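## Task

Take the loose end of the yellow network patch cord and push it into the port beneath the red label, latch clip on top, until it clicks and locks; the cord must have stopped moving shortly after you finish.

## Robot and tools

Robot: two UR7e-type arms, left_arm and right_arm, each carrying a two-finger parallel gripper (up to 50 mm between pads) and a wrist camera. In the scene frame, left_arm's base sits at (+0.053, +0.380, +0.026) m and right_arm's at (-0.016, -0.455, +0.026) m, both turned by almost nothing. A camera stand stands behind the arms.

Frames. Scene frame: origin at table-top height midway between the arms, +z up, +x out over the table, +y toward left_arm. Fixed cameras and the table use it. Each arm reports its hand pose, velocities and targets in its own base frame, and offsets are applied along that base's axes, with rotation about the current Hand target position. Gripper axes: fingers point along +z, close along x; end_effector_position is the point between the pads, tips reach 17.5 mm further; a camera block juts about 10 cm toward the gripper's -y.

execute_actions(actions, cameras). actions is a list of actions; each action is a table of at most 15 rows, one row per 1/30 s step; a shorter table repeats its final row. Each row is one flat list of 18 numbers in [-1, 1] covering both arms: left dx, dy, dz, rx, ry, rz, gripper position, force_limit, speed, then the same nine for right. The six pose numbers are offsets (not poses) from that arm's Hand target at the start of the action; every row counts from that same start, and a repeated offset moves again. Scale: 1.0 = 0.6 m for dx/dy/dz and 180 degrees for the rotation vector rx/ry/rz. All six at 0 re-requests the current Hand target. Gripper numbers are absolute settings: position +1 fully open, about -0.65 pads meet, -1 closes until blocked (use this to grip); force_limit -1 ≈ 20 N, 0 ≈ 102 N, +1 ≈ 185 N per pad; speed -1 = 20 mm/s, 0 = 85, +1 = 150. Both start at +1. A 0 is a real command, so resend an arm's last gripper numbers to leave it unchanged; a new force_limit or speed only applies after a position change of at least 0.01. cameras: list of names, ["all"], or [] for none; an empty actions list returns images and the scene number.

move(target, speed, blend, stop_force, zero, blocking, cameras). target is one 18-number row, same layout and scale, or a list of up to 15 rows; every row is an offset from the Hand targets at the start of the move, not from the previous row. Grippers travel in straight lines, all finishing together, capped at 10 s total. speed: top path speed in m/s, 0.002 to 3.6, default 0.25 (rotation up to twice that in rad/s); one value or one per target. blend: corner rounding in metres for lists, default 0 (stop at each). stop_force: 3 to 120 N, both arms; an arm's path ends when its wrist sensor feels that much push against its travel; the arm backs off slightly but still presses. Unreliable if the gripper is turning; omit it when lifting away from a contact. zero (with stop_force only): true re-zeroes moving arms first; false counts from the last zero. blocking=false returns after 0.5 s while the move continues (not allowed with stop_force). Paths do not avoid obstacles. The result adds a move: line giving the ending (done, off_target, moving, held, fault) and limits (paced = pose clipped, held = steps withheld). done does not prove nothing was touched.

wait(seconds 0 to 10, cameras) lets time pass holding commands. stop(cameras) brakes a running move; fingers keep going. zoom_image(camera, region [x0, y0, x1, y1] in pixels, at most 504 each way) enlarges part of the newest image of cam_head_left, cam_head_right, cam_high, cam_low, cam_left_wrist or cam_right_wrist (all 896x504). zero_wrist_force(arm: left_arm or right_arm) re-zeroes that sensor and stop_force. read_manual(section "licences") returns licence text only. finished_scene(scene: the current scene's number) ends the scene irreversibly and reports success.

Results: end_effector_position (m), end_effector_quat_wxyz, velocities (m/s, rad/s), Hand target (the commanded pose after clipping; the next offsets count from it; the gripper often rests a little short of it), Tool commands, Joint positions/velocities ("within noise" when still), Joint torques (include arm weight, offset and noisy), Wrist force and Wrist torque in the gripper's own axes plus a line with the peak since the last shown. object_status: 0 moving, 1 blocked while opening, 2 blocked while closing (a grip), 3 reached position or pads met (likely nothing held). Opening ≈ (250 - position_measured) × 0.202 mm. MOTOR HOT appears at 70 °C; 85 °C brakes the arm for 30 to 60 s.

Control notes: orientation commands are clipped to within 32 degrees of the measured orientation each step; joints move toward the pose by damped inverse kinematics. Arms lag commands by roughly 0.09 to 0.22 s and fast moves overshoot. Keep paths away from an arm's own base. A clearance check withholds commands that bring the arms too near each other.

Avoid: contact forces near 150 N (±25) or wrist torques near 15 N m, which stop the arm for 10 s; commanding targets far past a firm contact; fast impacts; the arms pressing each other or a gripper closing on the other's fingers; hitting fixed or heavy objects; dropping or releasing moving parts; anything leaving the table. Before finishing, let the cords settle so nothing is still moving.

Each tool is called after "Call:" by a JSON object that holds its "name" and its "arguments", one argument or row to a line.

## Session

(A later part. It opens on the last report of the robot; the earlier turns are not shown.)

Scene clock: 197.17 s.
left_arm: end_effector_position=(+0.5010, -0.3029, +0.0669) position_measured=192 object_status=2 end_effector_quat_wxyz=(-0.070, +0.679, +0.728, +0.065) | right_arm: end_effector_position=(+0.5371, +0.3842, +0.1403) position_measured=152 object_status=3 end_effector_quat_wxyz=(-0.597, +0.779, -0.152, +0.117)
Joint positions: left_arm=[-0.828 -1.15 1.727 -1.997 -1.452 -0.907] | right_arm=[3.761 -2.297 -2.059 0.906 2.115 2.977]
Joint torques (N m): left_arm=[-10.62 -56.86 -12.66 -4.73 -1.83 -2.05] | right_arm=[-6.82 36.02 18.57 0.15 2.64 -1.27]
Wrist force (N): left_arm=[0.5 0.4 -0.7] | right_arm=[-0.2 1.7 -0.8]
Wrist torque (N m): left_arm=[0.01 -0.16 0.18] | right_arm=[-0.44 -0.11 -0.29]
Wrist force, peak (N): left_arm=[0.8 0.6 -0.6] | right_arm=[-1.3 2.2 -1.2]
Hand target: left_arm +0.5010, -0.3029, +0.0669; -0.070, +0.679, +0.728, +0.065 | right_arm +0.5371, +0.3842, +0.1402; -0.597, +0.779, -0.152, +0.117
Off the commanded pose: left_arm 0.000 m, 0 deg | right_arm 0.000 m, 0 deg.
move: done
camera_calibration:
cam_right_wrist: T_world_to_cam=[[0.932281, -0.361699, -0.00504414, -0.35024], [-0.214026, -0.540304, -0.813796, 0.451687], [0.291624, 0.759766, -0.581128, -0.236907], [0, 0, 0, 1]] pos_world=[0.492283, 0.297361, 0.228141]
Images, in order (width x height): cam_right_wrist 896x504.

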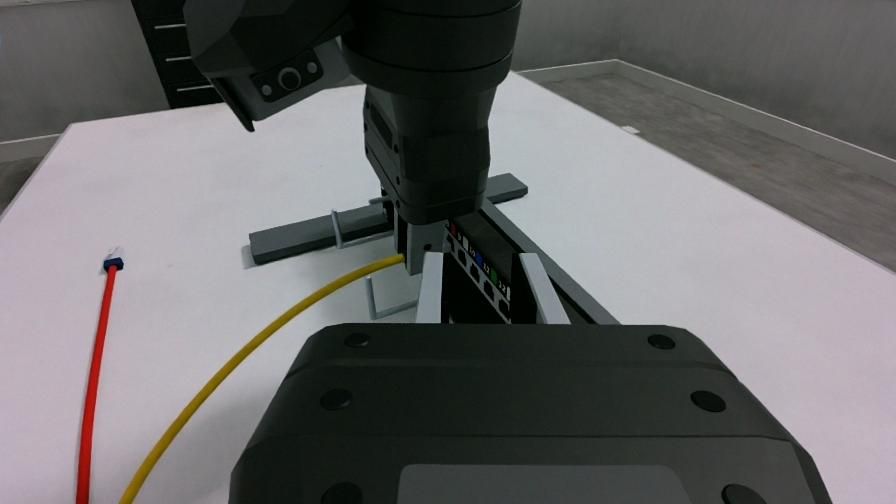

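Call:
{"name": "move", "arguments": {
  "target": [-0.0001,0.00125,-0.0018,0,0,0,-1,-0.5,-0.95,0,0,0,0,0,0,0,1,1],
  "speed": 0.02
}}

Call:
{"name": "move", "arguments": {
  "target": [0.02,0.0015,0,0,0,0,-1,-0.5,-0.95,0,0,0,0,0,0,0,1,1],
  "speed": 0.012,
  "stop_force": 10,
  "cameras": ["cam_right_wrist"]
}}

Call:
{"name": "zoom_image", "arguments": {
  "camera": "cam_right_wrist",
  "region": [440, 228, 468, 256]
}}

Scene clock: 206.17 s.
left_arm: end_effector_position=(+0.5009, -0.3022, +0.0659) position_measured=192 object_status=2 end_effector_quat_wxyz=(-0.070, +0.679, +0.728, +0.065) | right_arm: end_effector_position=(+0.5371, +0.3842, +0.1402) position_measured=152 object_status=3 end_effector_quat_wxyz=(-0.597, +0.779, -0.152, +0.117)
Joint positions: left_arm=[-0.827 -1.149 1.73 -2 -1.452 -0.906] | right_arm=[3.761 -2.297 -2.059 0.906 2.115 2.977]
Joint torques (N m): left_arm=[11.29 -31.12 -12.79 -4.65 1.64 2.35] | right_arm=[-7.05 37.35 18.36 -0.03 2.59 -1.13]
Wrist force (N): left_arm=[0.2 0.6 -0.8] | right_arm=[-0.5 1.9 -0.8]
Wrist torque (N m): left_arm=[0.05 -0.12 0.18] | right_arm=[-0.41 -0.06 -0.29]
Wrist force, peak (N): left_arm=[0.7 0.6 -0.9] | right_arm=[-0.3 2.2 -0.9]
Hand target: left_arm +0.5009, -0.3022, +0.0658; -0.070, +0.679, +0.728, +0.065 | right_arm +0.5371, +0.3842, +0.1402; -0.597, +0.779, -0.152, +0.117
Off the commanded pose: left_arm 0.000 m, 0 deg | right_arm 0.000 m, 0 deg.
move: done

Scene clock: 207.60 s.
left_arm: end_effector_position=(+0.5035, -0.3020, +0.0658) position_measured=192 object_status=2 end_effector_quat_wxyz=(-0.070, +0.679, +0.728, +0.065) | right_arm: end_effector_position=(+0.5371, +0.3842, +0.1402) position_measured=152 object_status=3 end_effector_quat_wxyz=(-0.597, +0.779, -0.152, +0.117)
Joint positions: left_arm=[-0.823 -1.145 1.724 -1.998 -1.452 -0.903] | right_arm=[3.761 -2.297 -2.059 0.906 2.115 2.977]
Joint torques (N m): left_arm=[-8.63 -55.63 -15.07 -6.14 3.34 -2.1] | right_arm=[-7.03 39.93 17.94 0.12 2.49 -1.15]
Wrist force (N): left_arm=[1.4 -8.4 -3.1] | right_arm=[-0.2 2.0 -0.8]
Wrist torque (N m): left_arm=[-0.19 -0.13 0.19] | right_arm=[-0.40 -0.12 -0.29]
Wrist force, peak (N): left_arm=[1.9 -17.3 -4.3] | right_arm=[-0.6 2.1 -0.8]
Hand target: left_arm +0.5035, -0.3020, +0.0658; -0.070, +0.679, +0.728, +0.065 (not the last commanded pose) | right_arm +0.5371, +0.3842, +0.1402; -0.597, +0.779, -0.152, +0.117
Off the commanded pose: left_arm 0.009 m, 0 deg | right_arm 0.000 m, 0 deg.
move: contact (left_arm)
camera_calibration:
cam_right_wrist: T_world_to_cam=[[0.932343, -0.361539, -0.00512421, -0.350392], [-0.21403, -0.540411, -0.813724, 0.451726], [0.291424, 0.759767, -0.581229, -0.236815], [0, 0, 0, 1]] pos_world=[0.492382, 0.297361, 0.228141]
Images, in order (width x height): cam_right_wrist 896x504.

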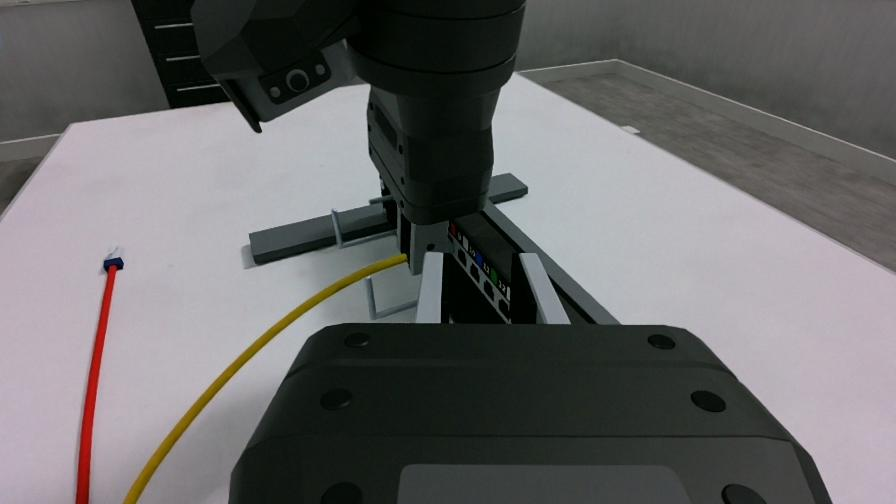

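Scaled by 18.000 from the camera's 896x504 image, which has a finer 1280x720 frame.

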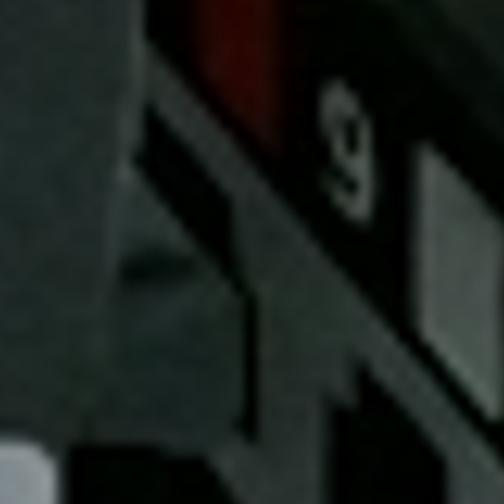

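Call:
{"name": "move", "arguments": {
  "target": [-0.0018,-0.0009,0,0,0,0,-1,-0.5,-0.95,0,0,0,0,0,0,0,1,1],
  "speed": 0.02
}}

Call:
{"name": "move", "arguments": {
  "target": [0.02,0.0015,0,0,0,0,-1,-0.5,-0.95,0,0,0,0,0,0,0,1,1],
  "speed": 0.012,
  "stop_force": 10,
  "cameras": ["cam_right_wrist"]
}}

Call:
{"name": "zoom_image", "arguments": {
  "camera": "cam_right_wrist",
  "region": [440, 228, 468, 256]
}}

Scene clock: 215.03 s.
left_arm: end_effector_position=(+0.5025, -0.3025, +0.0658) position_measured=192 object_status=2 end_effector_quat_wxyz=(-0.070, +0.679, +0.728, +0.065) | right_arm: end_effector_position=(+0.5371, +0.3842, +0.1402) position_measured=152 object_status=3 end_effector_quat_wxyz=(-0.597, +0.779, -0.152, +0.117)
Joint positions: left_arm=[-0.825 -1.146 1.725 -1.999 -1.452 -0.904] | right_arm=[3.761 -2.297 -2.059 0.906 2.115 2.977]
Joint torques (N m): left_arm=[-11.63 -57.84 -12.17 -4.82 -1.83 -2.03] | right_arm=[-6.95 48.74 18.36 0.1 2.58 -1.03]
Wrist force (N): left_arm=[0.6 0.7 -0.8] | right_arm=[-0.4 2.0 -1.0]
Wrist torque (N m): left_arm=[0.06 -0.18 0.18] | right_arm=[-0.40 -0.09 -0.30]
Wrist force, peak (N): left_arm=[1.8 -8.7 -3.2] | right_arm=[-0.2 2.2 -0.9]
Hand target: left_arm +0.5024, -0.3025, +0.0658; -0.070, +0.679, +0.728, +0.065 | right_arm +0.5371, +0.3842, +0.1402; -0.597, +0.779, -0.152, +0.117
Off the commanded pose: left_arm 0.000 m, 0 deg | right_arm 0.000 m, 0 deg.
move: done

Scene clock: 216.33 s.
left_arm: end_effector_position=(+0.5037, -0.3026, +0.0659) position_measured=192 object_status=2 end_effector_quat_wxyz=(-0.070, +0.679, +0.728, +0.065) | right_arm: end_effector_position=(+0.5371, +0.3842, +0.1402) position_measured=152 object_status=3 end_effector_quat_wxyz=(-0.597, +0.779, -0.152, +0.117)
Joint positions: left_arm=[-0.824 -1.144 1.722 -1.998 -1.452 -0.903] | right_arm=[3.761 -2.297 -2.059 0.906 2.115 2.977]
Joint torques (N m): left_arm=[-7.1 -55.45 -13.29 -5.91 3.36 -2.07] | right_arm=[-7.06 51.29 17.79 0.2 2.53 -1.09]
Wrist force (N): left_arm=[0.1 -9.0 -3.7] | right_arm=[-0.5 2.0 -0.8]
Wrist torque (N m): left_arm=[-0.20 -0.15 0.18] | right_arm=[-0.40 -0.08 -0.29]
Wrist force, peak (N): left_arm=[-0.2 -17.4 -5.0] | right_arm=[-0.4 2.2 -0.9]
Hand target: left_arm +0.5037, -0.3026, +0.0659; -0.070, +0.679, +0.728, +0.065 (not the last commanded pose) | right_arm +0.5371, +0.3842, +0.1402; -0.597, +0.779, -0.152, +0.117
Off the commanded pose: left_arm 0.011 m, 0 deg | right_arm 0.000 m, 0 deg.
move: contact (left_arm)
camera_calibration:
cam_right_wrist: T_world_to_cam=[[0.932343, -0.361539, -0.00512421, -0.350392], [-0.21403, -0.540411, -0.813724, 0.451726], [0.291424, 0.759767, -0.581229, -0.236815], [0, 0, 0, 1]] pos_world=[0.492382, 0.297361, 0.228141]
Images, in order (width x height): cam_right_wrist 896x504.

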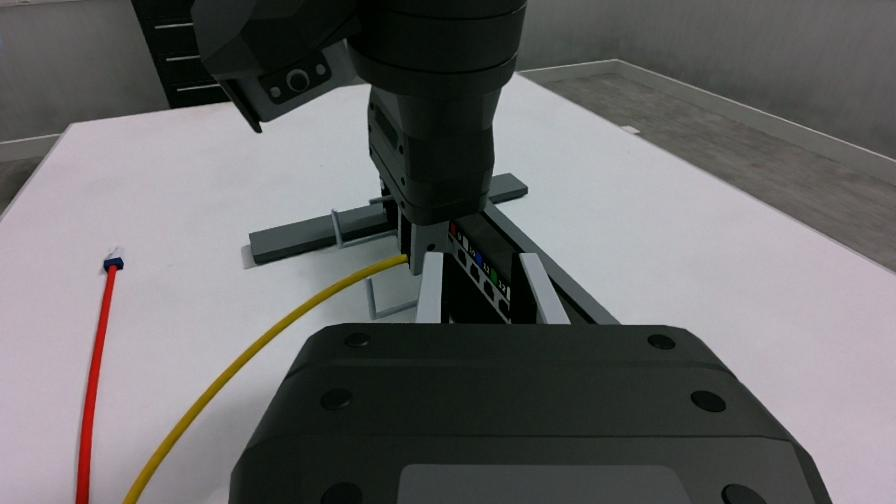

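Scaled by 18.000 from the camera's 896x504 image, which has a finer 1280x720 frame.

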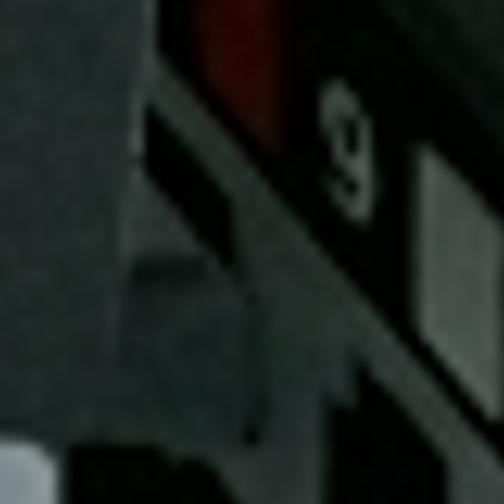

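Call:
{"name": "move", "arguments": {
  "target": [-0.0018,0.0002,-0.001,0,0,0,-1,-0.5,-0.95,0,0,0,0,0,0,0,1,1],
  "speed": 0.02
}}

Call:
{"name": "move", "arguments": {
  "target": [0.02,0.0015,0,0,0,0,-1,-0.5,-0.95,0,0,0,0,0,0,0,1,1],
  "speed": 0.012,
  "stop_force": 10,
  "cameras": ["cam_right_wrist"]
}}

Call:
{"name": "zoom_image", "arguments": {
  "camera": "cam_right_wrist",
  "region": [440, 228, 468, 256]
}}

Scene clock: 221.30 s.
left_arm: end_effector_position=(+0.5026, -0.3025, +0.0653) position_measured=192 object_status=2 end_effector_quat_wxyz=(-0.070, +0.679, +0.728, +0.065) | right_arm: end_effector_position=(+0.5371, +0.3842, +0.1402) position_measured=152 object_status=3 end_effector_quat_wxyz=(-0.597, +0.779, -0.152, +0.117)
Joint positions: left_arm=[-0.825 -1.146 1.726 -2 -1.452 -0.904] | right_arm=[3.761 -2.297 -2.059 0.906 2.115 2.977]
Joint torques (N m): left_arm=[-10.82 -56.83 -13.66 -4.94 -1.49 -2.11] | right_arm=[-6.79 51.72 17.88 0.23 2.52 -1.08]
Wrist force (N): left_arm=[0.5 0.5 -0.9] | right_arm=[-0.3 1.6 -0.5]
Wrist torque (N m): left_arm=[0.04 -0.16 0.18] | right_arm=[-0.46 -0.11 -0.29]
Wrist force, peak (N): left_arm=[-0.1 -9.4 -3.8] | right_arm=[-0.2 2.1 -0.9]
Hand target: left_arm +0.5026, -0.3025, +0.0653; -0.070, +0.679, +0.728, +0.065 | right_arm +0.5371, +0.3842, +0.1402; -0.597, +0.779, -0.152, +0.117
Off the commanded pose: left_arm 0.000 m, 0 deg | right_arm 0.000 m, 0 deg.
move: done

Scene clock: 222.57 s.
left_arm: end_effector_position=(+0.5034, -0.3026, +0.0654) position_measured=192 object_status=2 end_effector_quat_wxyz=(-0.070, +0.679, +0.728, +0.065) | right_arm: end_effector_position=(+0.5371, +0.3842, +0.1402) position_measured=152 object_status=3 end_effector_quat_wxyz=(-0.597, +0.779, -0.152, +0.117)
Joint positions: left_arm=[-0.824 -1.144 1.724 -2 -1.452 -0.903] | right_arm=[3.761 -2.297 -2.059 0.906 2.115 2.977]
Joint torques (N m): left_arm=[-8.69 -55.7 -14.48 -6.26 3.85 -2.21] | right_arm=[-6.83 51.92 18.01 0.18 2.52 -1.1]
Wrist force (N): left_arm=[1.5 -8.2 -3.6] | right_arm=[-0.3 1.9 -1.0]
Wrist torque (N m): left_arm=[-0.20 -0.14 0.18] | right_arm=[-0.41 -0.10 -0.29]
Wrist force, peak (N): left_arm=[1.0 -15.6 -4.1] | right_arm=[-0.3 2.1 -1.0]
Hand target: left_arm +0.5034, -0.3026, +0.0654; -0.070, +0.679, +0.728, +0.065 (not the last commanded pose) | right_arm +0.5371, +0.3842, +0.1402; -0.597, +0.779, -0.152, +0.117
Off the commanded pose: left_arm 0.011 m, 0 deg | right_arm 0.000 m, 0 deg.
move: contact (left_arm)
camera_calibration:
cam_right_wrist: T_world_to_cam=[[0.932343, -0.361539, -0.00512421, -0.350392], [-0.21403, -0.540411, -0.813724, 0.451726], [0.291424, 0.759767, -0.581229, -0.236815], [0, 0, 0, 1]] pos_world=[0.492382, 0.297361, 0.228141]
Images, in order (width x height): cam_right_wrist 896x504.

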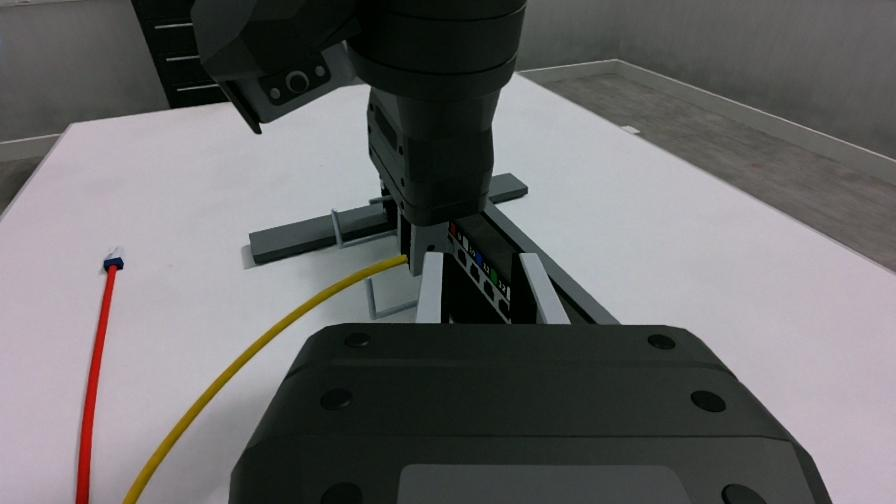

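Scaled by 18.000 from the camera's 896x504 image, which has a finer 1280x720 frame.

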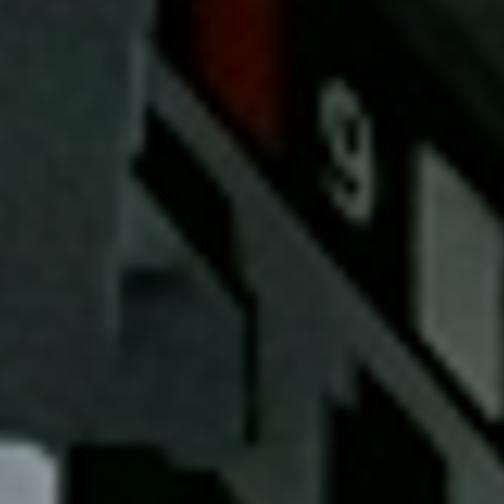

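Call:
{"name": "move", "arguments": {
  "target": [-0.0016,-0.0009,0.0001,0,0,0,-1,-0.5,-0.95,0,0,0,0,0,0,0,1,1],
  "speed": 0.02
}}

Call:
{"name": "move", "arguments": {
  "target": [0.02,0.0015,0,0,0,0,-1,-0.5,-0.95,0,0,0,0,0,0,0,1,1],
  "speed": 0.012,
  "stop_force": 10,
  "cameras": ["cam_right_wrist"]
}}

Call:
{"name": "zoom_image", "arguments": {
  "camera": "cam_right_wrist",
  "region": [440, 228, 468, 256]
}}

Scene clock: 228.37 s.
left_arm: end_effector_position=(+0.5025, -0.3031, +0.0655) position_measured=192 object_status=2 end_effector_quat_wxyz=(-0.070, +0.679, +0.728, +0.065) | right_arm: end_effector_position=(+0.5371, +0.3842, +0.1402) position_measured=152 object_status=3 end_effector_quat_wxyz=(-0.597, +0.779, -0.152, +0.117)
Joint positions: left_arm=[-0.826 -1.145 1.725 -2 -1.452 -0.905] | right_arm=[3.761 -2.297 -2.059 0.906 2.115 2.977]
Joint torques (N m): left_arm=[-10.6 -57.51 -12 -3.94 -1.79 -1.99] | right_arm=[-6.81 52.1 18.09 0.28 2.58 -1.04]
Wrist force (N): left_arm=[0.6 0.5 -0.6] | right_arm=[-0.4 2.0 -0.8]
Wrist torque (N m): left_arm=[0.04 -0.17 0.18] | right_arm=[-0.39 -0.09 -0.29]
Wrist force, peak (N): left_arm=[1.6 -8.6 -3.2] | right_arm=[-0.3 2.2 -0.9]
Hand target: left_arm +0.5025, -0.3031, +0.0655; -0.070, +0.679, +0.728, +0.065 | right_arm +0.5371, +0.3842, +0.1402; -0.597, +0.779, -0.152, +0.117
Off the commanded pose: left_arm 0.000 m, 0 deg | right_arm 0.000 m, 0 deg.
move: done

Scene clock: 229.67 s.
left_arm: end_effector_position=(+0.5036, -0.3032, +0.0656) position_measured=192 object_status=2 end_effector_quat_wxyz=(-0.070, +0.679, +0.728, +0.065) | right_arm: end_effector_position=(+0.5371, +0.3842, +0.1402) position_measured=152 object_status=3 end_effector_quat_wxyz=(-0.597, +0.779, -0.152, +0.117)
Joint positions: left_arm=[-0.824 -1.144 1.722 -1.999 -1.453 -0.903] | right_arm=[3.761 -2.297 -2.059 0.906 2.115 2.977]
Joint torques (N m): left_arm=[-8.86 -55.48 -14.17 -6.19 4.27 -2.05] | right_arm=[-6.62 50.84 17.76 0.26 2.55 -1.05]
Wrist force (N): left_arm=[1.1 -9.1 -3.3] | right_arm=[0.0 1.8 -0.6]
Wrist torque (N m): left_arm=[-0.20 -0.13 0.20] | right_arm=[-0.43 -0.13 -0.29]
Wrist force, peak (N): left_arm=[0.9 -17.6 -5.0] | right_arm=[-0.3 2.1 -1.2]
Hand target: left_arm +0.5036, -0.3032, +0.0656; -0.070, +0.679, +0.728, +0.065 (not the last commanded pose) | right_arm +0.5371, +0.3842, +0.1402; -0.597, +0.779, -0.152, +0.117
Off the commanded pose: left_arm 0.011 m, 0 deg | right_arm 0.000 m, 0 deg.
move: contact (left_arm)
camera_calibration:
cam_right_wrist: T_world_to_cam=[[0.932343, -0.361539, -0.00512421, -0.350392], [-0.21403, -0.540411, -0.813724, 0.451726], [0.291424, 0.759767, -0.581229, -0.236815], [0, 0, 0, 1]] pos_world=[0.492382, 0.297361, 0.228141]
Images, in order (width x height): cam_right_wrist 896x504.

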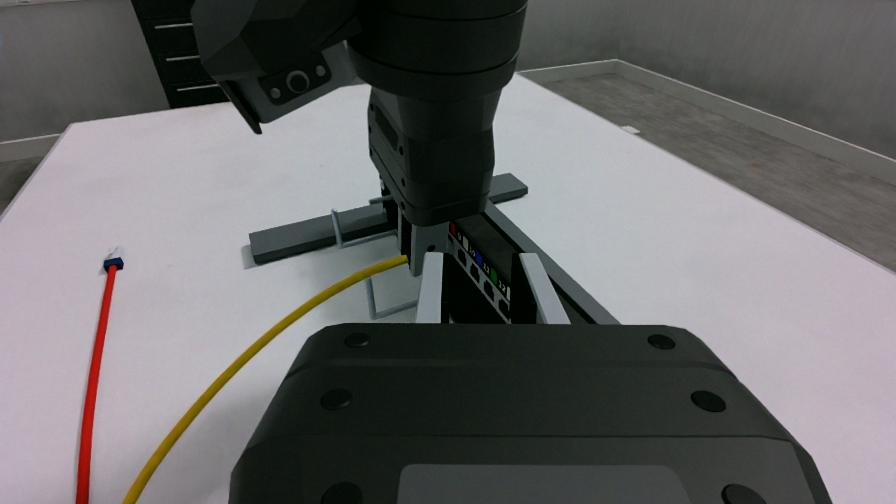

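Scaled by 18.000 from the camera's 896x504 image, which has a finer 1280x720 frame.

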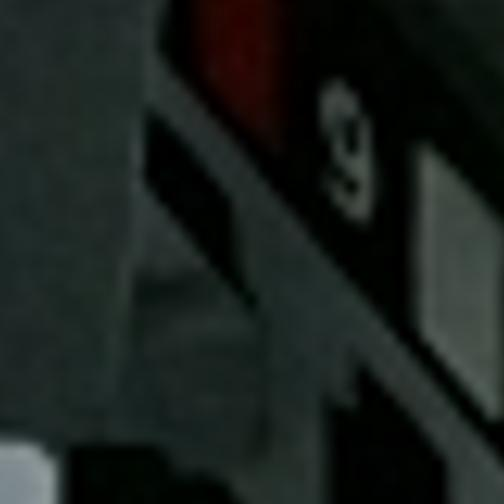

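Call:
{"name": "move", "arguments": {
  "target": [-0.0017,0.0002,0.0008,0,0,0,-1,-0.5,-0.95,0,0,0,0,0,0,0,1,1],
  "speed": 0.02
}}

Call:
{"name": "move", "arguments": {
  "target": [0.02,0.0015,0,0,0,0,-1,-0.5,-0.95,0,0,0,0,0,0,0,1,1],
  "speed": 0.012,
  "stop_force": 10,
  "cameras": ["cam_right_wrist"]
}}

Call:
{"name": "zoom_image", "arguments": {
  "camera": "cam_right_wrist",
  "region": [440, 228, 468, 256]
}}

Scene clock: 235.37 s.
left_arm: end_effector_position=(+0.5027, -0.3030, +0.0660) position_measured=192 object_status=2 end_effector_quat_wxyz=(-0.070, +0.679, +0.728, +0.065) | right_arm: end_effector_position=(+0.5371, +0.3842, +0.1402) position_measured=152 object_status=3 end_effector_quat_wxyz=(-0.597, +0.779, -0.152, +0.117)
Joint positions: left_arm=[-0.825 -1.146 1.725 -1.999 -1.453 -0.904] | right_arm=[3.761 -2.297 -2.059 0.906 2.115 2.977]
Joint torques (N m): left_arm=[-11.17 -57.57 -13.36 -0.02 -1.39 -2.2] | right_arm=[-6.24 51.29 17.91 0.23 2.58 -1.08]
Wrist force (N): left_arm=[0.2 0.3 -0.9] | right_arm=[-0.6 1.8 -0.7]
Wrist torque (N m): left_arm=[0.00 -0.11 0.18] | right_arm=[-0.43 -0.06 -0.29]
Wrist force, peak (N): left_arm=[1.2 -9.6 -4.0] | right_arm=[-0.5 2.2 -0.9]
Hand target: left_arm +0.5026, -0.3031, +0.0661; -0.070, +0.679, +0.728, +0.065 | right_arm +0.5371, +0.3842, +0.1402; -0.597, +0.779, -0.152, +0.117
Off the commanded pose: left_arm 0.000 m, 0 deg | right_arm 0.000 m, 0 deg.
move: done

Scene clock: 236.67 s.
left_arm: end_effector_position=(+0.5039, -0.3031, +0.0661) position_measured=192 object_status=2 end_effector_quat_wxyz=(-0.070, +0.679, +0.728, +0.065) | right_arm: end_effector_position=(+0.5371, +0.3842, +0.1402) position_measured=152 object_status=3 end_effector_quat_wxyz=(-0.597, +0.779, -0.152, +0.117)
Joint positions: left_arm=[-0.824 -1.144 1.721 -1.998 -1.453 -0.903] | right_arm=[3.761 -2.297 -2.059 0.906 2.115 2.977]
Joint torques (N m): left_arm=[-8.92 -55.71 -12.92 -4.7 3.08 -2.09] | right_arm=[-6.78 51.81 17.59 0.25 2.51 -1.08]
Wrist force (N): left_arm=[-1.7 -5.4 -3.5] | right_arm=[-0.5 1.9 -1.0]
Wrist torque (N m): left_arm=[-0.13 -0.21 0.21] | right_arm=[-0.40 -0.07 -0.29]
Wrist force, peak (N): left_arm=[-1.2 -14.5 -4.9] | right_arm=[-0.5 2.0 -0.8]
Hand target: left_arm +0.5039, -0.3031, +0.0661; -0.070, +0.679, +0.728, +0.065 (not the last commanded pose) | right_arm +0.5371, +0.3842, +0.1402; -0.597, +0.779, -0.152, +0.117
Off the commanded pose: left_arm 0.011 m, 0 deg | right_arm 0.000 m, 0 deg.
move: contact (left_arm)
camera_calibration:
cam_right_wrist: T_world_to_cam=[[0.932343, -0.361539, -0.00512421, -0.350392], [-0.21403, -0.540411, -0.813724, 0.451726], [0.291424, 0.759767, -0.581229, -0.236815], [0, 0, 0, 1]] pos_world=[0.492382, 0.297361, 0.228141]
Images, in order (width x height): cam_right_wrist 896x504.

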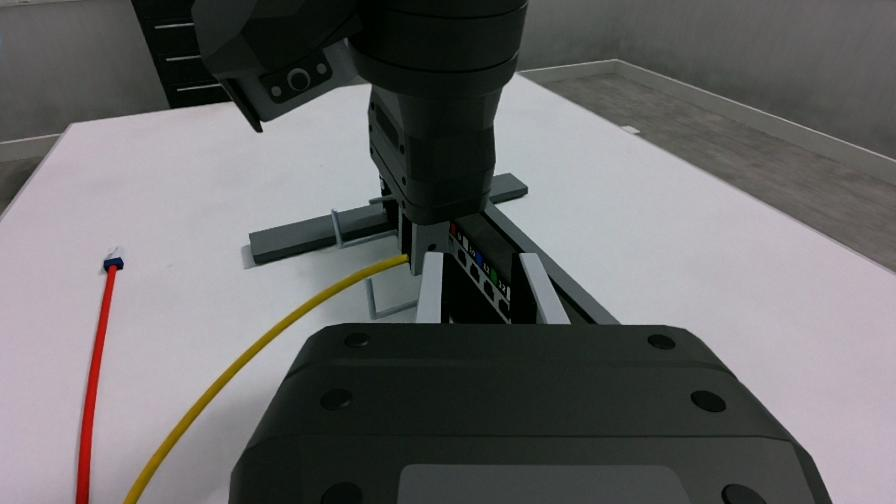

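Scaled by 18.000 from the camera's 896x504 image, which has a finer 1280x720 frame.

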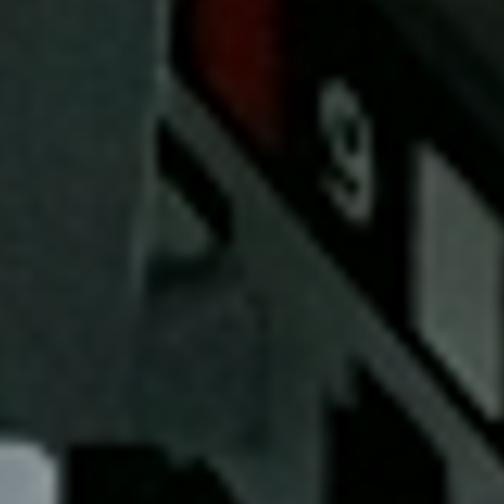

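Call:
{"name": "move", "arguments": {
  "target": [-0.0018,0.0007,0,0,0,0,-1,-0.5,-0.95,0,0,0,0,0,0,0,1,1],
  "speed": 0.02
}}

Call:
{"name": "move", "arguments": {
  "target": [0.02,0.0015,0,0,0,0,-1,-0.5,-0.95,0,0,0,0,0,0,0,1,1],
  "speed": 0.012,
  "stop_force": 11,
  "cameras": ["cam_right_wrist"]
}}

Call:
{"name": "zoom_image", "arguments": {
  "camera": "cam_right_wrist",
  "region": [440, 228, 468, 256]
}}

Scene clock: 241.60 s.
left_arm: end_effector_position=(+0.5029, -0.3027, +0.0661) position_measured=192 object_status=2 end_effector_quat_wxyz=(-0.070, +0.679, +0.728, +0.065) | right_arm: end_effector_position=(+0.5371, +0.3842, +0.1402) position_measured=152 object_status=3 end_effector_quat_wxyz=(-0.597, +0.779, -0.152, +0.117)
Joint positions: left_arm=[-0.825 -1.146 1.725 -1.999 -1.453 -0.903] | right_arm=[3.761 -2.297 -2.059 0.906 2.115 2.977]
Joint torques (N m): left_arm=[-9.92 -57.63 -14.33 -4.75 -1.5 -2.15] | right_arm=[-6.95 51.66 17.67 0.19 2.5 -1.01]
Wrist force (N): left_arm=[0.3 0.4 -0.7] | right_arm=[-0.1 1.9 -1.0]
Wrist torque (N m): left_arm=[0.02 -0.14 0.18] | right_arm=[-0.41 -0.14 -0.29]
Wrist force, peak (N): left_arm=[-2.0 -5.7 -3.6] | right_arm=[-0.3 2.1 -1.0]
Hand target: left_arm +0.5029, -0.3026, +0.0661; -0.070, +0.679, +0.728, +0.065 | right_arm +0.5371, +0.3842, +0.1402; -0.597, +0.779, -0.152, +0.117
Off the commanded pose: left_arm 0.000 m, 0 deg | right_arm 0.000 m, 0 deg.
move: done

Scene clock: 242.83 s.
left_arm: end_effector_position=(+0.5038, -0.3027, +0.0663) position_measured=192 object_status=2 end_effector_quat_wxyz=(-0.070, +0.679, +0.728, +0.064) | right_arm: end_effector_position=(+0.5371, +0.3842, +0.1402) position_measured=152 object_status=3 end_effector_quat_wxyz=(-0.597, +0.779, -0.152, +0.117)
Joint positions: left_arm=[-0.824 -1.145 1.722 -1.999 -1.453 -0.902] | right_arm=[3.761 -2.297 -2.059 0.906 2.115 2.977]
Joint torques (N m): left_arm=[-7.82 -55.71 -13.86 -5.99 5.39 -2.09] | right_arm=[-6.05 52.09 17.54 0.19 2.47 -0.96]
Wrist force (N): left_arm=[-0.3 -10.6 -4.1] | right_arm=[-0.5 1.9 -0.8]
Wrist torque (N m): left_arm=[-0.26 -0.17 0.15] | right_arm=[-0.42 -0.07 -0.29]
Wrist force, peak (N): left_arm=[-1.0 -18.1 -4.3] | right_arm=[-0.4 2.1 -0.9]
Hand target: left_arm +0.5038, -0.3027, +0.0663; -0.070, +0.679, +0.728, +0.064 (not the last commanded pose) | right_arm +0.5371, +0.3842, +0.1402; -0.597, +0.779, -0.152, +0.117
Off the commanded pose: left_arm 0.011 m, 0 deg | right_arm 0.000 m, 0 deg.
move: contact (left_arm)
camera_calibration:
cam_right_wrist: T_world_to_cam=[[0.932343, -0.361539, -0.00512421, -0.350392], [-0.21403, -0.540411, -0.813724, 0.451726], [0.291424, 0.759767, -0.581229, -0.236815], [0, 0, 0, 1]] pos_world=[0.492382, 0.297361, 0.228141]
Images, in order (width x height): cam_right_wrist 896x504.

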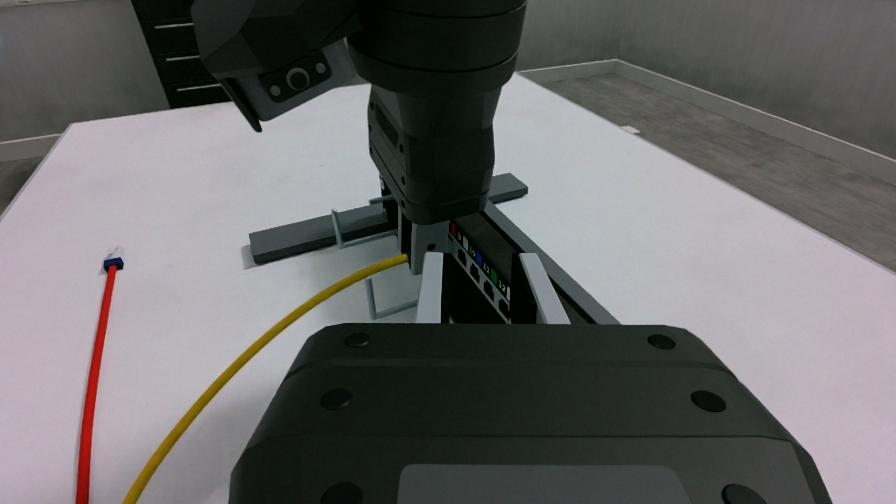

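Scaled by 18.000 from the camera's 896x504 image, which has a finer 1280x720 frame.

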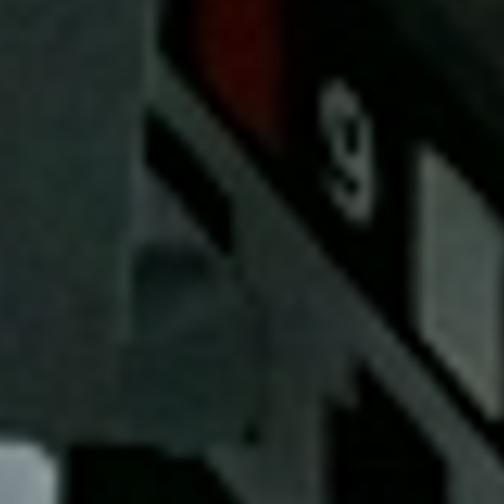

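Call:
{"name": "move", "arguments": {
  "target": [-0.0022,0.0013,-0.0005,-0.0165,-0.0013,0,-1,-0.5,-0.95,0,0,0,0,0,0,0,1,1],
  "speed": 0.02,
  "cameras": ["cam_right_wrist"]
}}

Call:
{"name": "zoom_image", "arguments": {
  "camera": "cam_right_wrist",
  "region": [440, 228, 468, 256]
}}

Call:
{"name": "move", "arguments": {
  "target": [0.02,0.0015,0,0,0,0,-1,-0.5,-0.95,0,0,0,0,0,0,0,1,1],
  "speed": 0.012,
  "stop_force": 11,
  "cameras": ["cam_right_wrist"]
}}

Call:
{"name": "zoom_image", "arguments": {
  "camera": "cam_right_wrist",
  "region": [440, 228, 468, 256]
}}

Scene clock: 249.10 s.
left_arm: end_effector_position=(+0.5025, -0.3020, +0.0660) position_measured=192 object_status=2 end_effector_quat_wxyz=(-0.051, +0.680, +0.730, +0.047) | right_arm: end_effector_position=(+0.5371, +0.3842, +0.1402) position_measured=152 object_status=3 end_effector_quat_wxyz=(-0.597, +0.779, -0.152, +0.117)
Joint positions: left_arm=[-0.81 -1.163 1.757 -2.057 -1.483 -0.885] | right_arm=[3.761 -2.297 -2.059 0.906 2.115 2.977]
Joint torques (N m): left_arm=[13.17 -57.14 -13.34 -5.09 -1.64 2.66] | right_arm=[-6.33 51.7 17.66 0.16 2.56 -1]
Wrist force (N): left_arm=[0.1 -1.1 -0.9] | right_arm=[-0.4 1.9 -0.9]
Wrist torque (N m): left_arm=[-0.07 -0.16 0.18] | right_arm=[-0.41 -0.08 -0.29]
Wrist force, peak (N): left_arm=[-0.7 -10.9 -4.1] | right_arm=[-0.6 2.1 -0.9]
Hand target: left_arm +0.5025, -0.3020, +0.0660; -0.051, +0.680, +0.730, +0.047 | right_arm +0.5371, +0.3842, +0.1402; -0.597, +0.779, -0.152, +0.117
Off the commanded pose: left_arm 0.000 m, 0 deg | right_arm 0.000 m, 0 deg.
move: done
camera_calibration:
cam_right_wrist: T_world_to_cam=[[0.932343, -0.361539, -0.00512421, -0.350392], [-0.21403, -0.540411, -0.813724, 0.451726], [0.291424, 0.759767, -0.581229, -0.236815], [0, 0, 0, 1]] pos_world=[0.492382, 0.297361, 0.228141]
Images, in order (width x height): cam_right_wrist 896x504.

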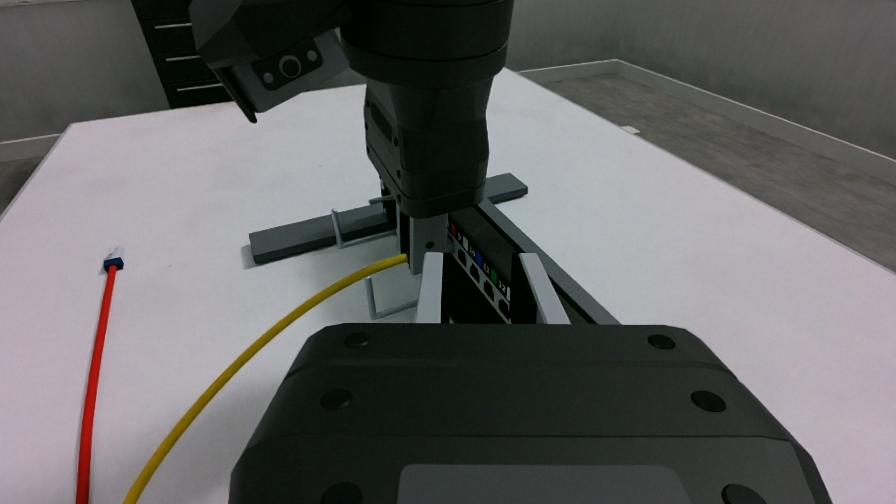

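Scaled by 18.000 from the camera's 896x504 image, which has a finer 1280x720 frame.

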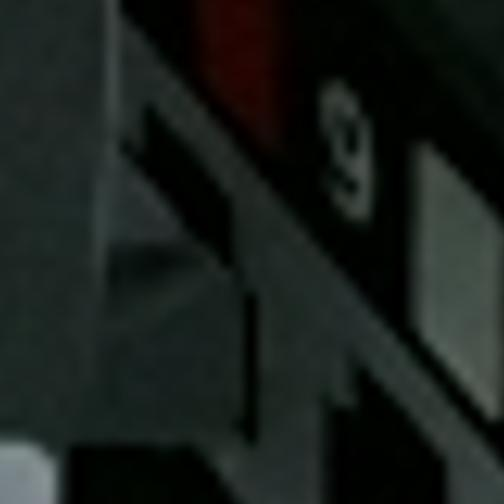

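Scene clock: 250.37 s.
left_arm: end_effector_position=(+0.5037, -0.3019, +0.0661) position_measured=192 object_status=2 end_effector_quat_wxyz=(-0.050, +0.680, +0.730, +0.047) | right_arm: end_effector_position=(+0.5371, +0.3842, +0.1402) position_measured=152 object_status=3 end_effector_quat_wxyz=(-0.597, +0.779, -0.152, +0.117)
Joint positions: left_arm=[-0.809 -1.162 1.754 -2.057 -1.483 -0.884] | right_arm=[3.761 -2.297 -2.059 0.906 2.115 2.977]
Joint torques (N m): left_arm=[-7.7 -55.33 -13.84 -6.37 0.91 -2.15] | right_arm=[-6.56 51.93 17.3 0.31 2.45 -0.9]
Wrist force (N): left_arm=[0.0 -10.1 -3.3] | right_arm=[-0.4 1.9 -0.9]
Wrist torque (N m): left_arm=[-0.27 -0.09 0.13] | right_arm=[-0.42 -0.08 -0.29]
Wrist force, peak (N): left_arm=[0.2 -17.4 -3.6] | right_arm=[-0.3 2.1 -0.9]
Hand target: left_arm +0.5037, -0.3019, +0.0661; -0.050, +0.680, +0.730, +0.047 (not the last commanded pose) | right_arm +0.5371, +0.3842, +0.1402; -0.597, +0.779, -0.152, +0.117
Off the commanded pose: left_arm 0.011 m, 0 deg | right_arm 0.000 m, 0 deg.
move: contact (left_arm)
camera_calibration:
cam_right_wrist: T_world_to_cam=[[0.932343, -0.361539, -0.00512421, -0.350392], [-0.21403, -0.540411, -0.813724, 0.451726], [0.291424, 0.759767, -0.581229, -0.236815], [0, 0, 0, 1]] pos_world=[0.492382, 0.297361, 0.228141]
Images, in order (width x height): cam_right_wrist 896x504.

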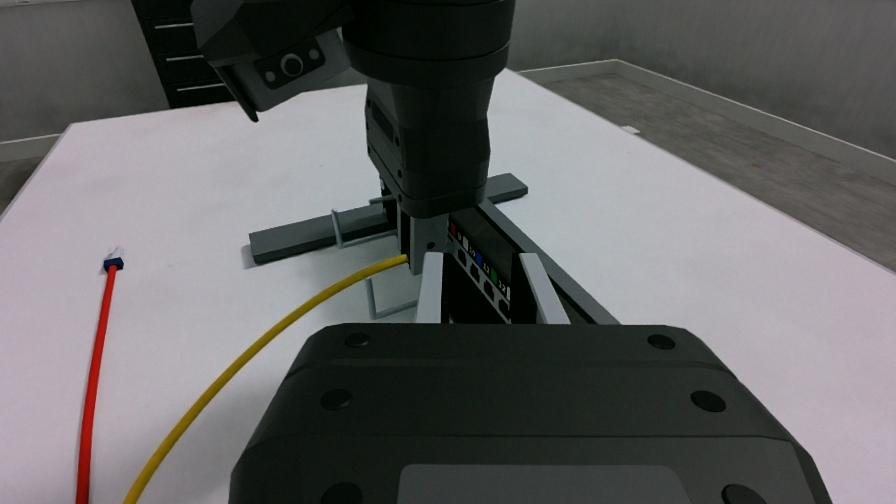

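Scaled by 18.000 from the camera's 896x504 image, which has a finer 1280x720 frame.

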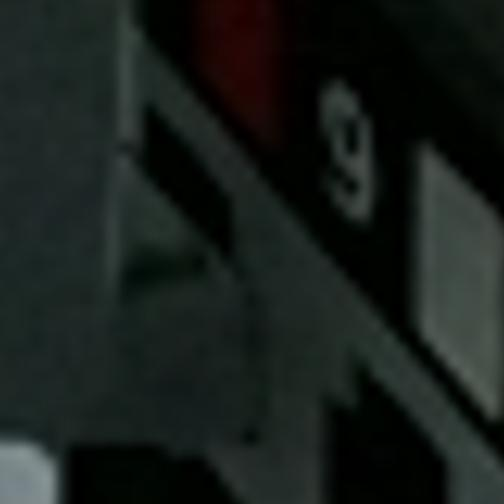

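Call:
{"name": "move", "arguments": {
  "target": [-0.0018,-0.0001,-0.0009,0,0,0,-1,-0.5,-0.95,0,0,0,0,0,0,0,1,1],
  "speed": 0.02
}}

Call:
{"name": "move", "arguments": {
  "target": [0.02,0.0015,0,0,0,0,-1,-0.5,-0.95,0,0,0,0,0,0,0,1,1],
  "speed": 0.012,
  "stop_force": 11,
  "cameras": ["cam_right_wrist"]
}}

Call:
{"name": "zoom_image", "arguments": {
  "camera": "cam_right_wrist",
  "region": [440, 228, 468, 256]
}}

Scene clock: 255.77 s.
left_arm: end_effector_position=(+0.5027, -0.3020, +0.0656) position_measured=192 object_status=2 end_effector_quat_wxyz=(-0.050, +0.680, +0.730, +0.047) | right_arm: end_effector_position=(+0.5371, +0.3842, +0.1402) position_measured=152 object_status=3 end_effector_quat_wxyz=(-0.597, +0.779, -0.152, +0.117)
Joint positions: left_arm=[-0.81 -1.163 1.757 -2.059 -1.483 -0.885] | right_arm=[3.761 -2.297 -2.059 0.906 2.115 2.977]
Joint torques (N m): left_arm=[-11.14 -55.95 -13.24 -5.08 -1.74 -2.18] | right_arm=[-6.07 52.12 17.42 0.18 2.63 -0.98]
Wrist force (N): left_arm=[0.1 0.3 -0.6] | right_arm=[-0.7 2.0 -0.8]
Wrist torque (N m): left_arm=[0.00 -0.11 0.17] | right_arm=[-0.40 -0.05 -0.28]
Wrist force, peak (N): left_arm=[0.2 -10.4 -3.6] | right_arm=[-0.4 2.1 -1.0]
Hand target: left_arm +0.5026, -0.3020, +0.0655; -0.050, +0.680, +0.730, +0.047 | right_arm +0.5371, +0.3842, +0.1402; -0.597, +0.779, -0.152, +0.117
Off the commanded pose: left_arm 0.000 m, 0 deg | right_arm 0.000 m, 0 deg.
move: done

Scene clock: 257.03 s.
left_arm: end_effector_position=(+0.5035, -0.3021, +0.0657) position_measured=192 object_status=2 end_effector_quat_wxyz=(-0.050, +0.680, +0.730, +0.047) | right_arm: end_effector_position=(+0.5371, +0.3842, +0.1402) position_measured=152 object_status=3 end_effector_quat_wxyz=(-0.597, +0.779, -0.152, +0.117)
Joint positions: left_arm=[-0.809 -1.161 1.755 -2.059 -1.483 -0.884] | right_arm=[3.761 -2.297 -2.059 0.906 2.115 2.977]
Joint torques (N m): left_arm=[-8.84 -55.43 -13.99 -6.53 2.65 -1.88] | right_arm=[-6.17 51.46 17.4 0.3 2.43 -0.8]
Wrist force (N): left_arm=[2.0 -8.9 -3.4] | right_arm=[-0.6 1.6 -1.1]
Wrist torque (N m): left_arm=[-0.22 -0.12 0.17] | right_arm=[-0.46 -0.05 -0.29]
Wrist force, peak (N): left_arm=[1.6 -16.9 -4.4] | right_arm=[-0.4 2.0 -1.0]
Hand target: left_arm +0.5035, -0.3021, +0.0657; -0.050, +0.680, +0.730, +0.047 (not the last commanded pose) | right_arm +0.5371, +0.3842, +0.1402; -0.597, +0.779, -0.152, +0.117
Off the commanded pose: left_arm 0.011 m, 0 deg | right_arm 0.000 m, 0 deg.
move: contact (left_arm)
camera_calibration:
cam_right_wrist: T_world_to_cam=[[0.932343, -0.361539, -0.00512421, -0.350392], [-0.21403, -0.540411, -0.813724, 0.451726], [0.291424, 0.759767, -0.581229, -0.236815], [0, 0, 0, 1]] pos_world=[0.492382, 0.297361, 0.228141]
Images, in order (width x height): cam_right_wrist 896x504.

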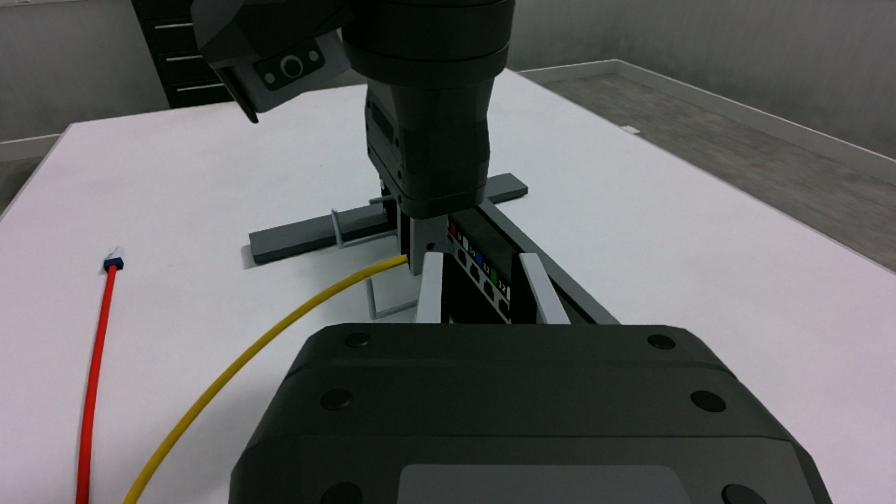

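Scaled by 18.000 from the camera's 896x504 image, which has a finer 1280x720 frame.

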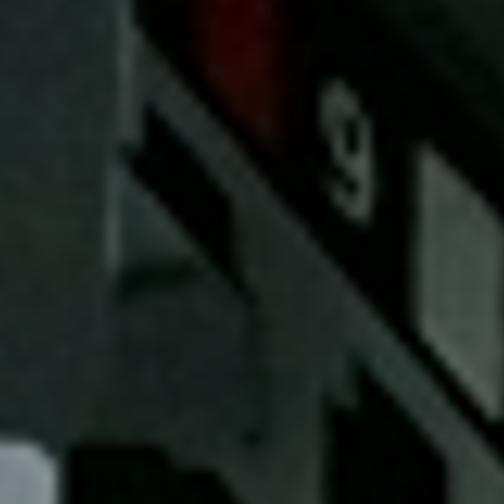

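Call:
{"name": "move", "arguments": {
  "target": [-0.0018,0.0007,0,0,0,0,-1,-0.5,-0.95,0,0,0,0,0,0,0,1,1],
  "speed": 0.02
}}

Call:
{"name": "move", "arguments": {
  "target": [0.02,0.0015,0,0,0,0,-1,-0.5,-0.95,0,0,0,0,0,0,0,1,1],
  "speed": 0.012,
  "stop_force": 11,
  "cameras": ["cam_right_wrist"]
}}

Call:
{"name": "zoom_image", "arguments": {
  "camera": "cam_right_wrist",
  "region": [440, 228, 468, 256]
}}

Scene clock: 262.37 s.
left_arm: end_effector_position=(+0.5025, -0.3017, +0.0657) position_measured=192 object_status=2 end_effector_quat_wxyz=(-0.050, +0.680, +0.730, +0.047) | right_arm: end_effector_position=(+0.5371, +0.3842, +0.1402) position_measured=152 object_status=3 end_effector_quat_wxyz=(-0.597, +0.779, -0.152, +0.117)
Joint positions: left_arm=[-0.81 -1.163 1.758 -2.06 -1.483 -0.885] | right_arm=[3.761 -2.297 -2.059 0.906 2.115 2.977]
Joint torques (N m): left_arm=[-10.38 -56.06 -13.69 -4.77 -1.5 -2.17] | right_arm=[-6.54 51.96 17.61 0.4 2.5 -0.83]
Wrist force (N): left_arm=[0.5 0.1 -0.5] | right_arm=[-0.5 1.9 -0.7]
Wrist torque (N m): left_arm=[-0.03 -0.17 0.18] | right_arm=[-0.41 -0.07 -0.29]
Wrist force, peak (N): left_arm=[2.5 -9.5 -3.5] | right_arm=[-0.6 2.0 -1.1]
Hand target: left_arm +0.5025, -0.3017, +0.0657; -0.050, +0.680, +0.730, +0.047 | right_arm +0.5371, +0.3842, +0.1402; -0.597, +0.779, -0.152, +0.117
Off the commanded pose: left_arm 0.000 m, 0 deg | right_arm 0.000 m, 0 deg.
move: done

Scene clock: 263.67 s.
left_arm: end_effector_position=(+0.5036, -0.3017, +0.0658) position_measured=192 object_status=2 end_effector_quat_wxyz=(-0.050, +0.680, +0.730, +0.047) | right_arm: end_effector_position=(+0.5371, +0.3842, +0.1402) position_measured=152 object_status=3 end_effector_quat_wxyz=(-0.597, +0.779, -0.152, +0.117)
Joint positions: left_arm=[-0.809 -1.162 1.756 -2.059 -1.483 -0.883] | right_arm=[3.761 -2.297 -2.059 0.906 2.115 2.977]
Joint torques (N m): left_arm=[-7.97 -55.06 -14.44 -6.04 2.34 -2.18] | right_arm=[-6.68 51.34 17.67 0.31 2.46 -0.92]
Wrist force (N): left_arm=[-0.7 -10.1 -3.4] | right_arm=[-0.4 1.8 -0.8]
Wrist torque (N m): left_arm=[-0.28 -0.13 0.18] | right_arm=[-0.43 -0.09 -0.29]
Wrist force, peak (N): left_arm=[-0.8 -18.5 -5.2] | right_arm=[-0.5 1.8 -1.2]
Hand target: left_arm +0.5036, -0.3017, +0.0658; -0.050, +0.680, +0.730, +0.047 (not the last commanded pose) | right_arm +0.5371, +0.3842, +0.1402; -0.597, +0.779, -0.152, +0.117
Off the commanded pose: left_arm 0.011 m, 0 deg | right_arm 0.000 m, 0 deg.
move: contact (left_arm)
camera_calibration:
cam_right_wrist: T_world_to_cam=[[0.932343, -0.361539, -0.00512421, -0.350392], [-0.21403, -0.540411, -0.813724, 0.451726], [0.291424, 0.759767, -0.581229, -0.236815], [0, 0, 0, 1]] pos_world=[0.492382, 0.297361, 0.228141]
Images, in order (width x height): cam_right_wrist 896x504.

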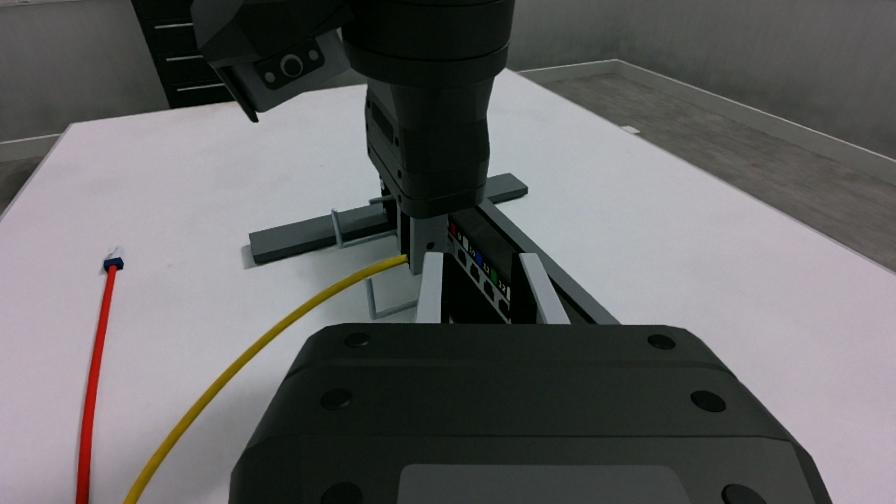

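Scaled by 18.000 from the camera's 896x504 image, which has a finer 1280x720 frame.

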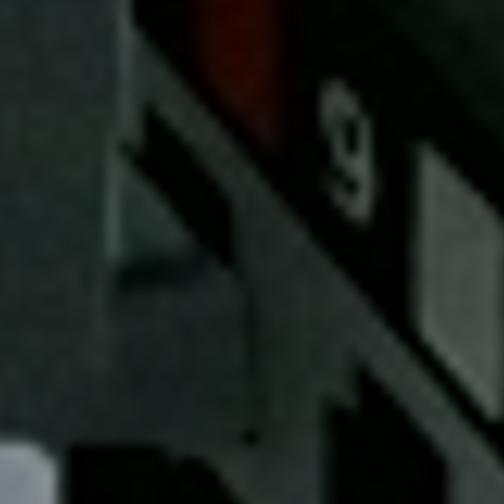

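Call:
{"name": "move", "arguments": {
  "target": [-0.0018,-0.0002,-0.0012,0,0,0,-1,-0.5,-0.95,0,0,0,0,0,0,0,1,1],
  "speed": 0.02
}}

Call:
{"name": "move", "arguments": {
  "target": [0.02,0.0015,0,0,0,0,-1,-0.5,-0.95,0,0,0,0,0,0,0,1,1],
  "speed": 0.012,
  "stop_force": 11,
  "cameras": ["cam_right_wrist"]
}}

Call:
{"name": "zoom_image", "arguments": {
  "camera": "cam_right_wrist",
  "region": [440, 228, 468, 256]
}}

Scene clock: 268.67 s.
left_arm: end_effector_position=(+0.5026, -0.3018, +0.0651) position_measured=192 object_status=2 end_effector_quat_wxyz=(-0.050, +0.680, +0.730, +0.047) | right_arm: end_effector_position=(+0.5371, +0.3842, +0.1402) position_measured=152 object_status=3 end_effector_quat_wxyz=(-0.597, +0.779, -0.152, +0.117)
Joint positions: left_arm=[-0.81 -1.163 1.759 -2.061 -1.483 -0.884] | right_arm=[3.761 -2.297 -2.059 0.906 2.115 2.977]
Joint torques (N m): left_arm=[-10.86 -55.67 -12.7 -4.84 -1.57 -2.14] | right_arm=[-6.71 51.72 17.25 0.33 2.51 -0.79]
Wrist force (N): left_arm=[0.1 0.0 -0.6] | right_arm=[-0.4 1.9 -0.9]
Wrist torque (N m): left_arm=[-0.05 -0.11 0.18] | right_arm=[-0.42 -0.08 -0.28]
Wrist force, peak (N): left_arm=[-0.8 -10.4 -3.7] | right_arm=[-0.4 2.0 -1.2]
Hand target: left_arm +0.5025, -0.3018, +0.0651; -0.050, +0.680, +0.730, +0.047 | right_arm +0.5371, +0.3842, +0.1402; -0.597, +0.779, -0.152, +0.117
Off the commanded pose: left_arm 0.000 m, 0 deg | right_arm 0.000 m, 0 deg.
move: done

Scene clock: 269.93 s.
left_arm: end_effector_position=(+0.5034, -0.3019, +0.0652) position_measured=192 object_status=2 end_effector_quat_wxyz=(-0.050, +0.680, +0.730, +0.047) | right_arm: end_effector_position=(+0.5371, +0.3842, +0.1402) position_measured=152 object_status=3 end_effector_quat_wxyz=(-0.597, +0.779, -0.152, +0.117)
Joint positions: left_arm=[-0.809 -1.161 1.757 -2.061 -1.483 -0.884] | right_arm=[3.761 -2.297 -2.059 0.906 2.115 2.977]
Joint torques (N m): left_arm=[-8.87 -56.16 -13.89 -6.77 4.35 -1.98] | right_arm=[-6.21 51.64 17.47 0.35 2.46 -0.68]
Wrist force (N): left_arm=[1.7 -10.0 -3.2] | right_arm=[-0.4 1.9 -0.9]
Wrist torque (N m): left_arm=[-0.25 -0.15 0.19] | right_arm=[-0.42 -0.09 -0.29]
Wrist force, peak (N): left_arm=[1.1 -18.2 -4.6] | right_arm=[-0.5 2.0 -1.0]
Hand target: left_arm +0.5034, -0.3019, +0.0652; -0.050, +0.680, +0.730, +0.047 (not the last commanded pose) | right_arm +0.5371, +0.3842, +0.1402; -0.597, +0.779, -0.152, +0.117
Off the commanded pose: left_arm 0.011 m, 0 deg | right_arm 0.000 m, 0 deg.
move: contact (left_arm)
camera_calibration:
cam_right_wrist: T_world_to_cam=[[0.932343, -0.361539, -0.00512421, -0.350392], [-0.21403, -0.540411, -0.813724, 0.451726], [0.291424, 0.759767, -0.581229, -0.236815], [0, 0, 0, 1]] pos_world=[0.492382, 0.297361, 0.228141]
Images, in order (width x height): cam_right_wrist 896x504.

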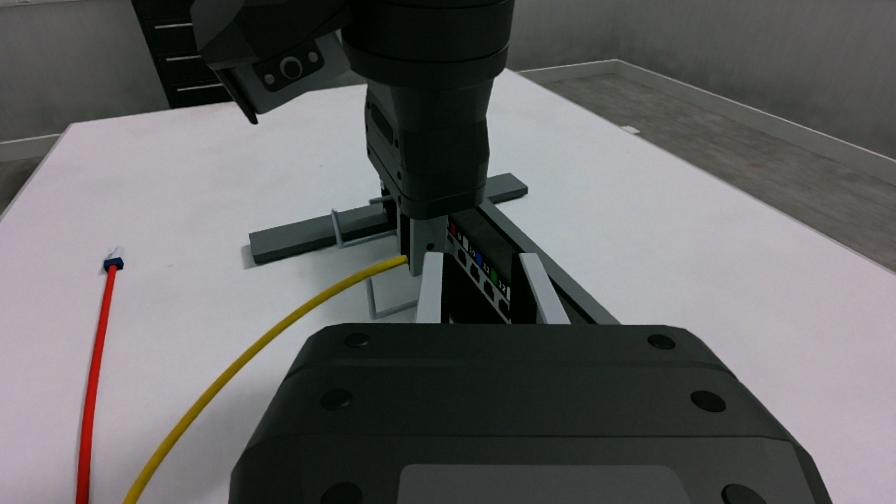

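Scaled by 18.000 from the camera's 896x504 image, which has a finer 1280x720 frame.

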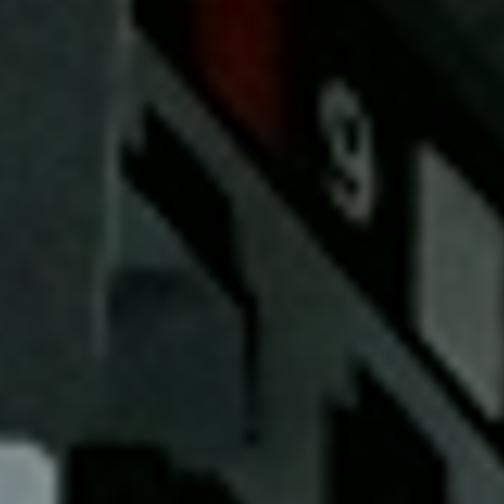

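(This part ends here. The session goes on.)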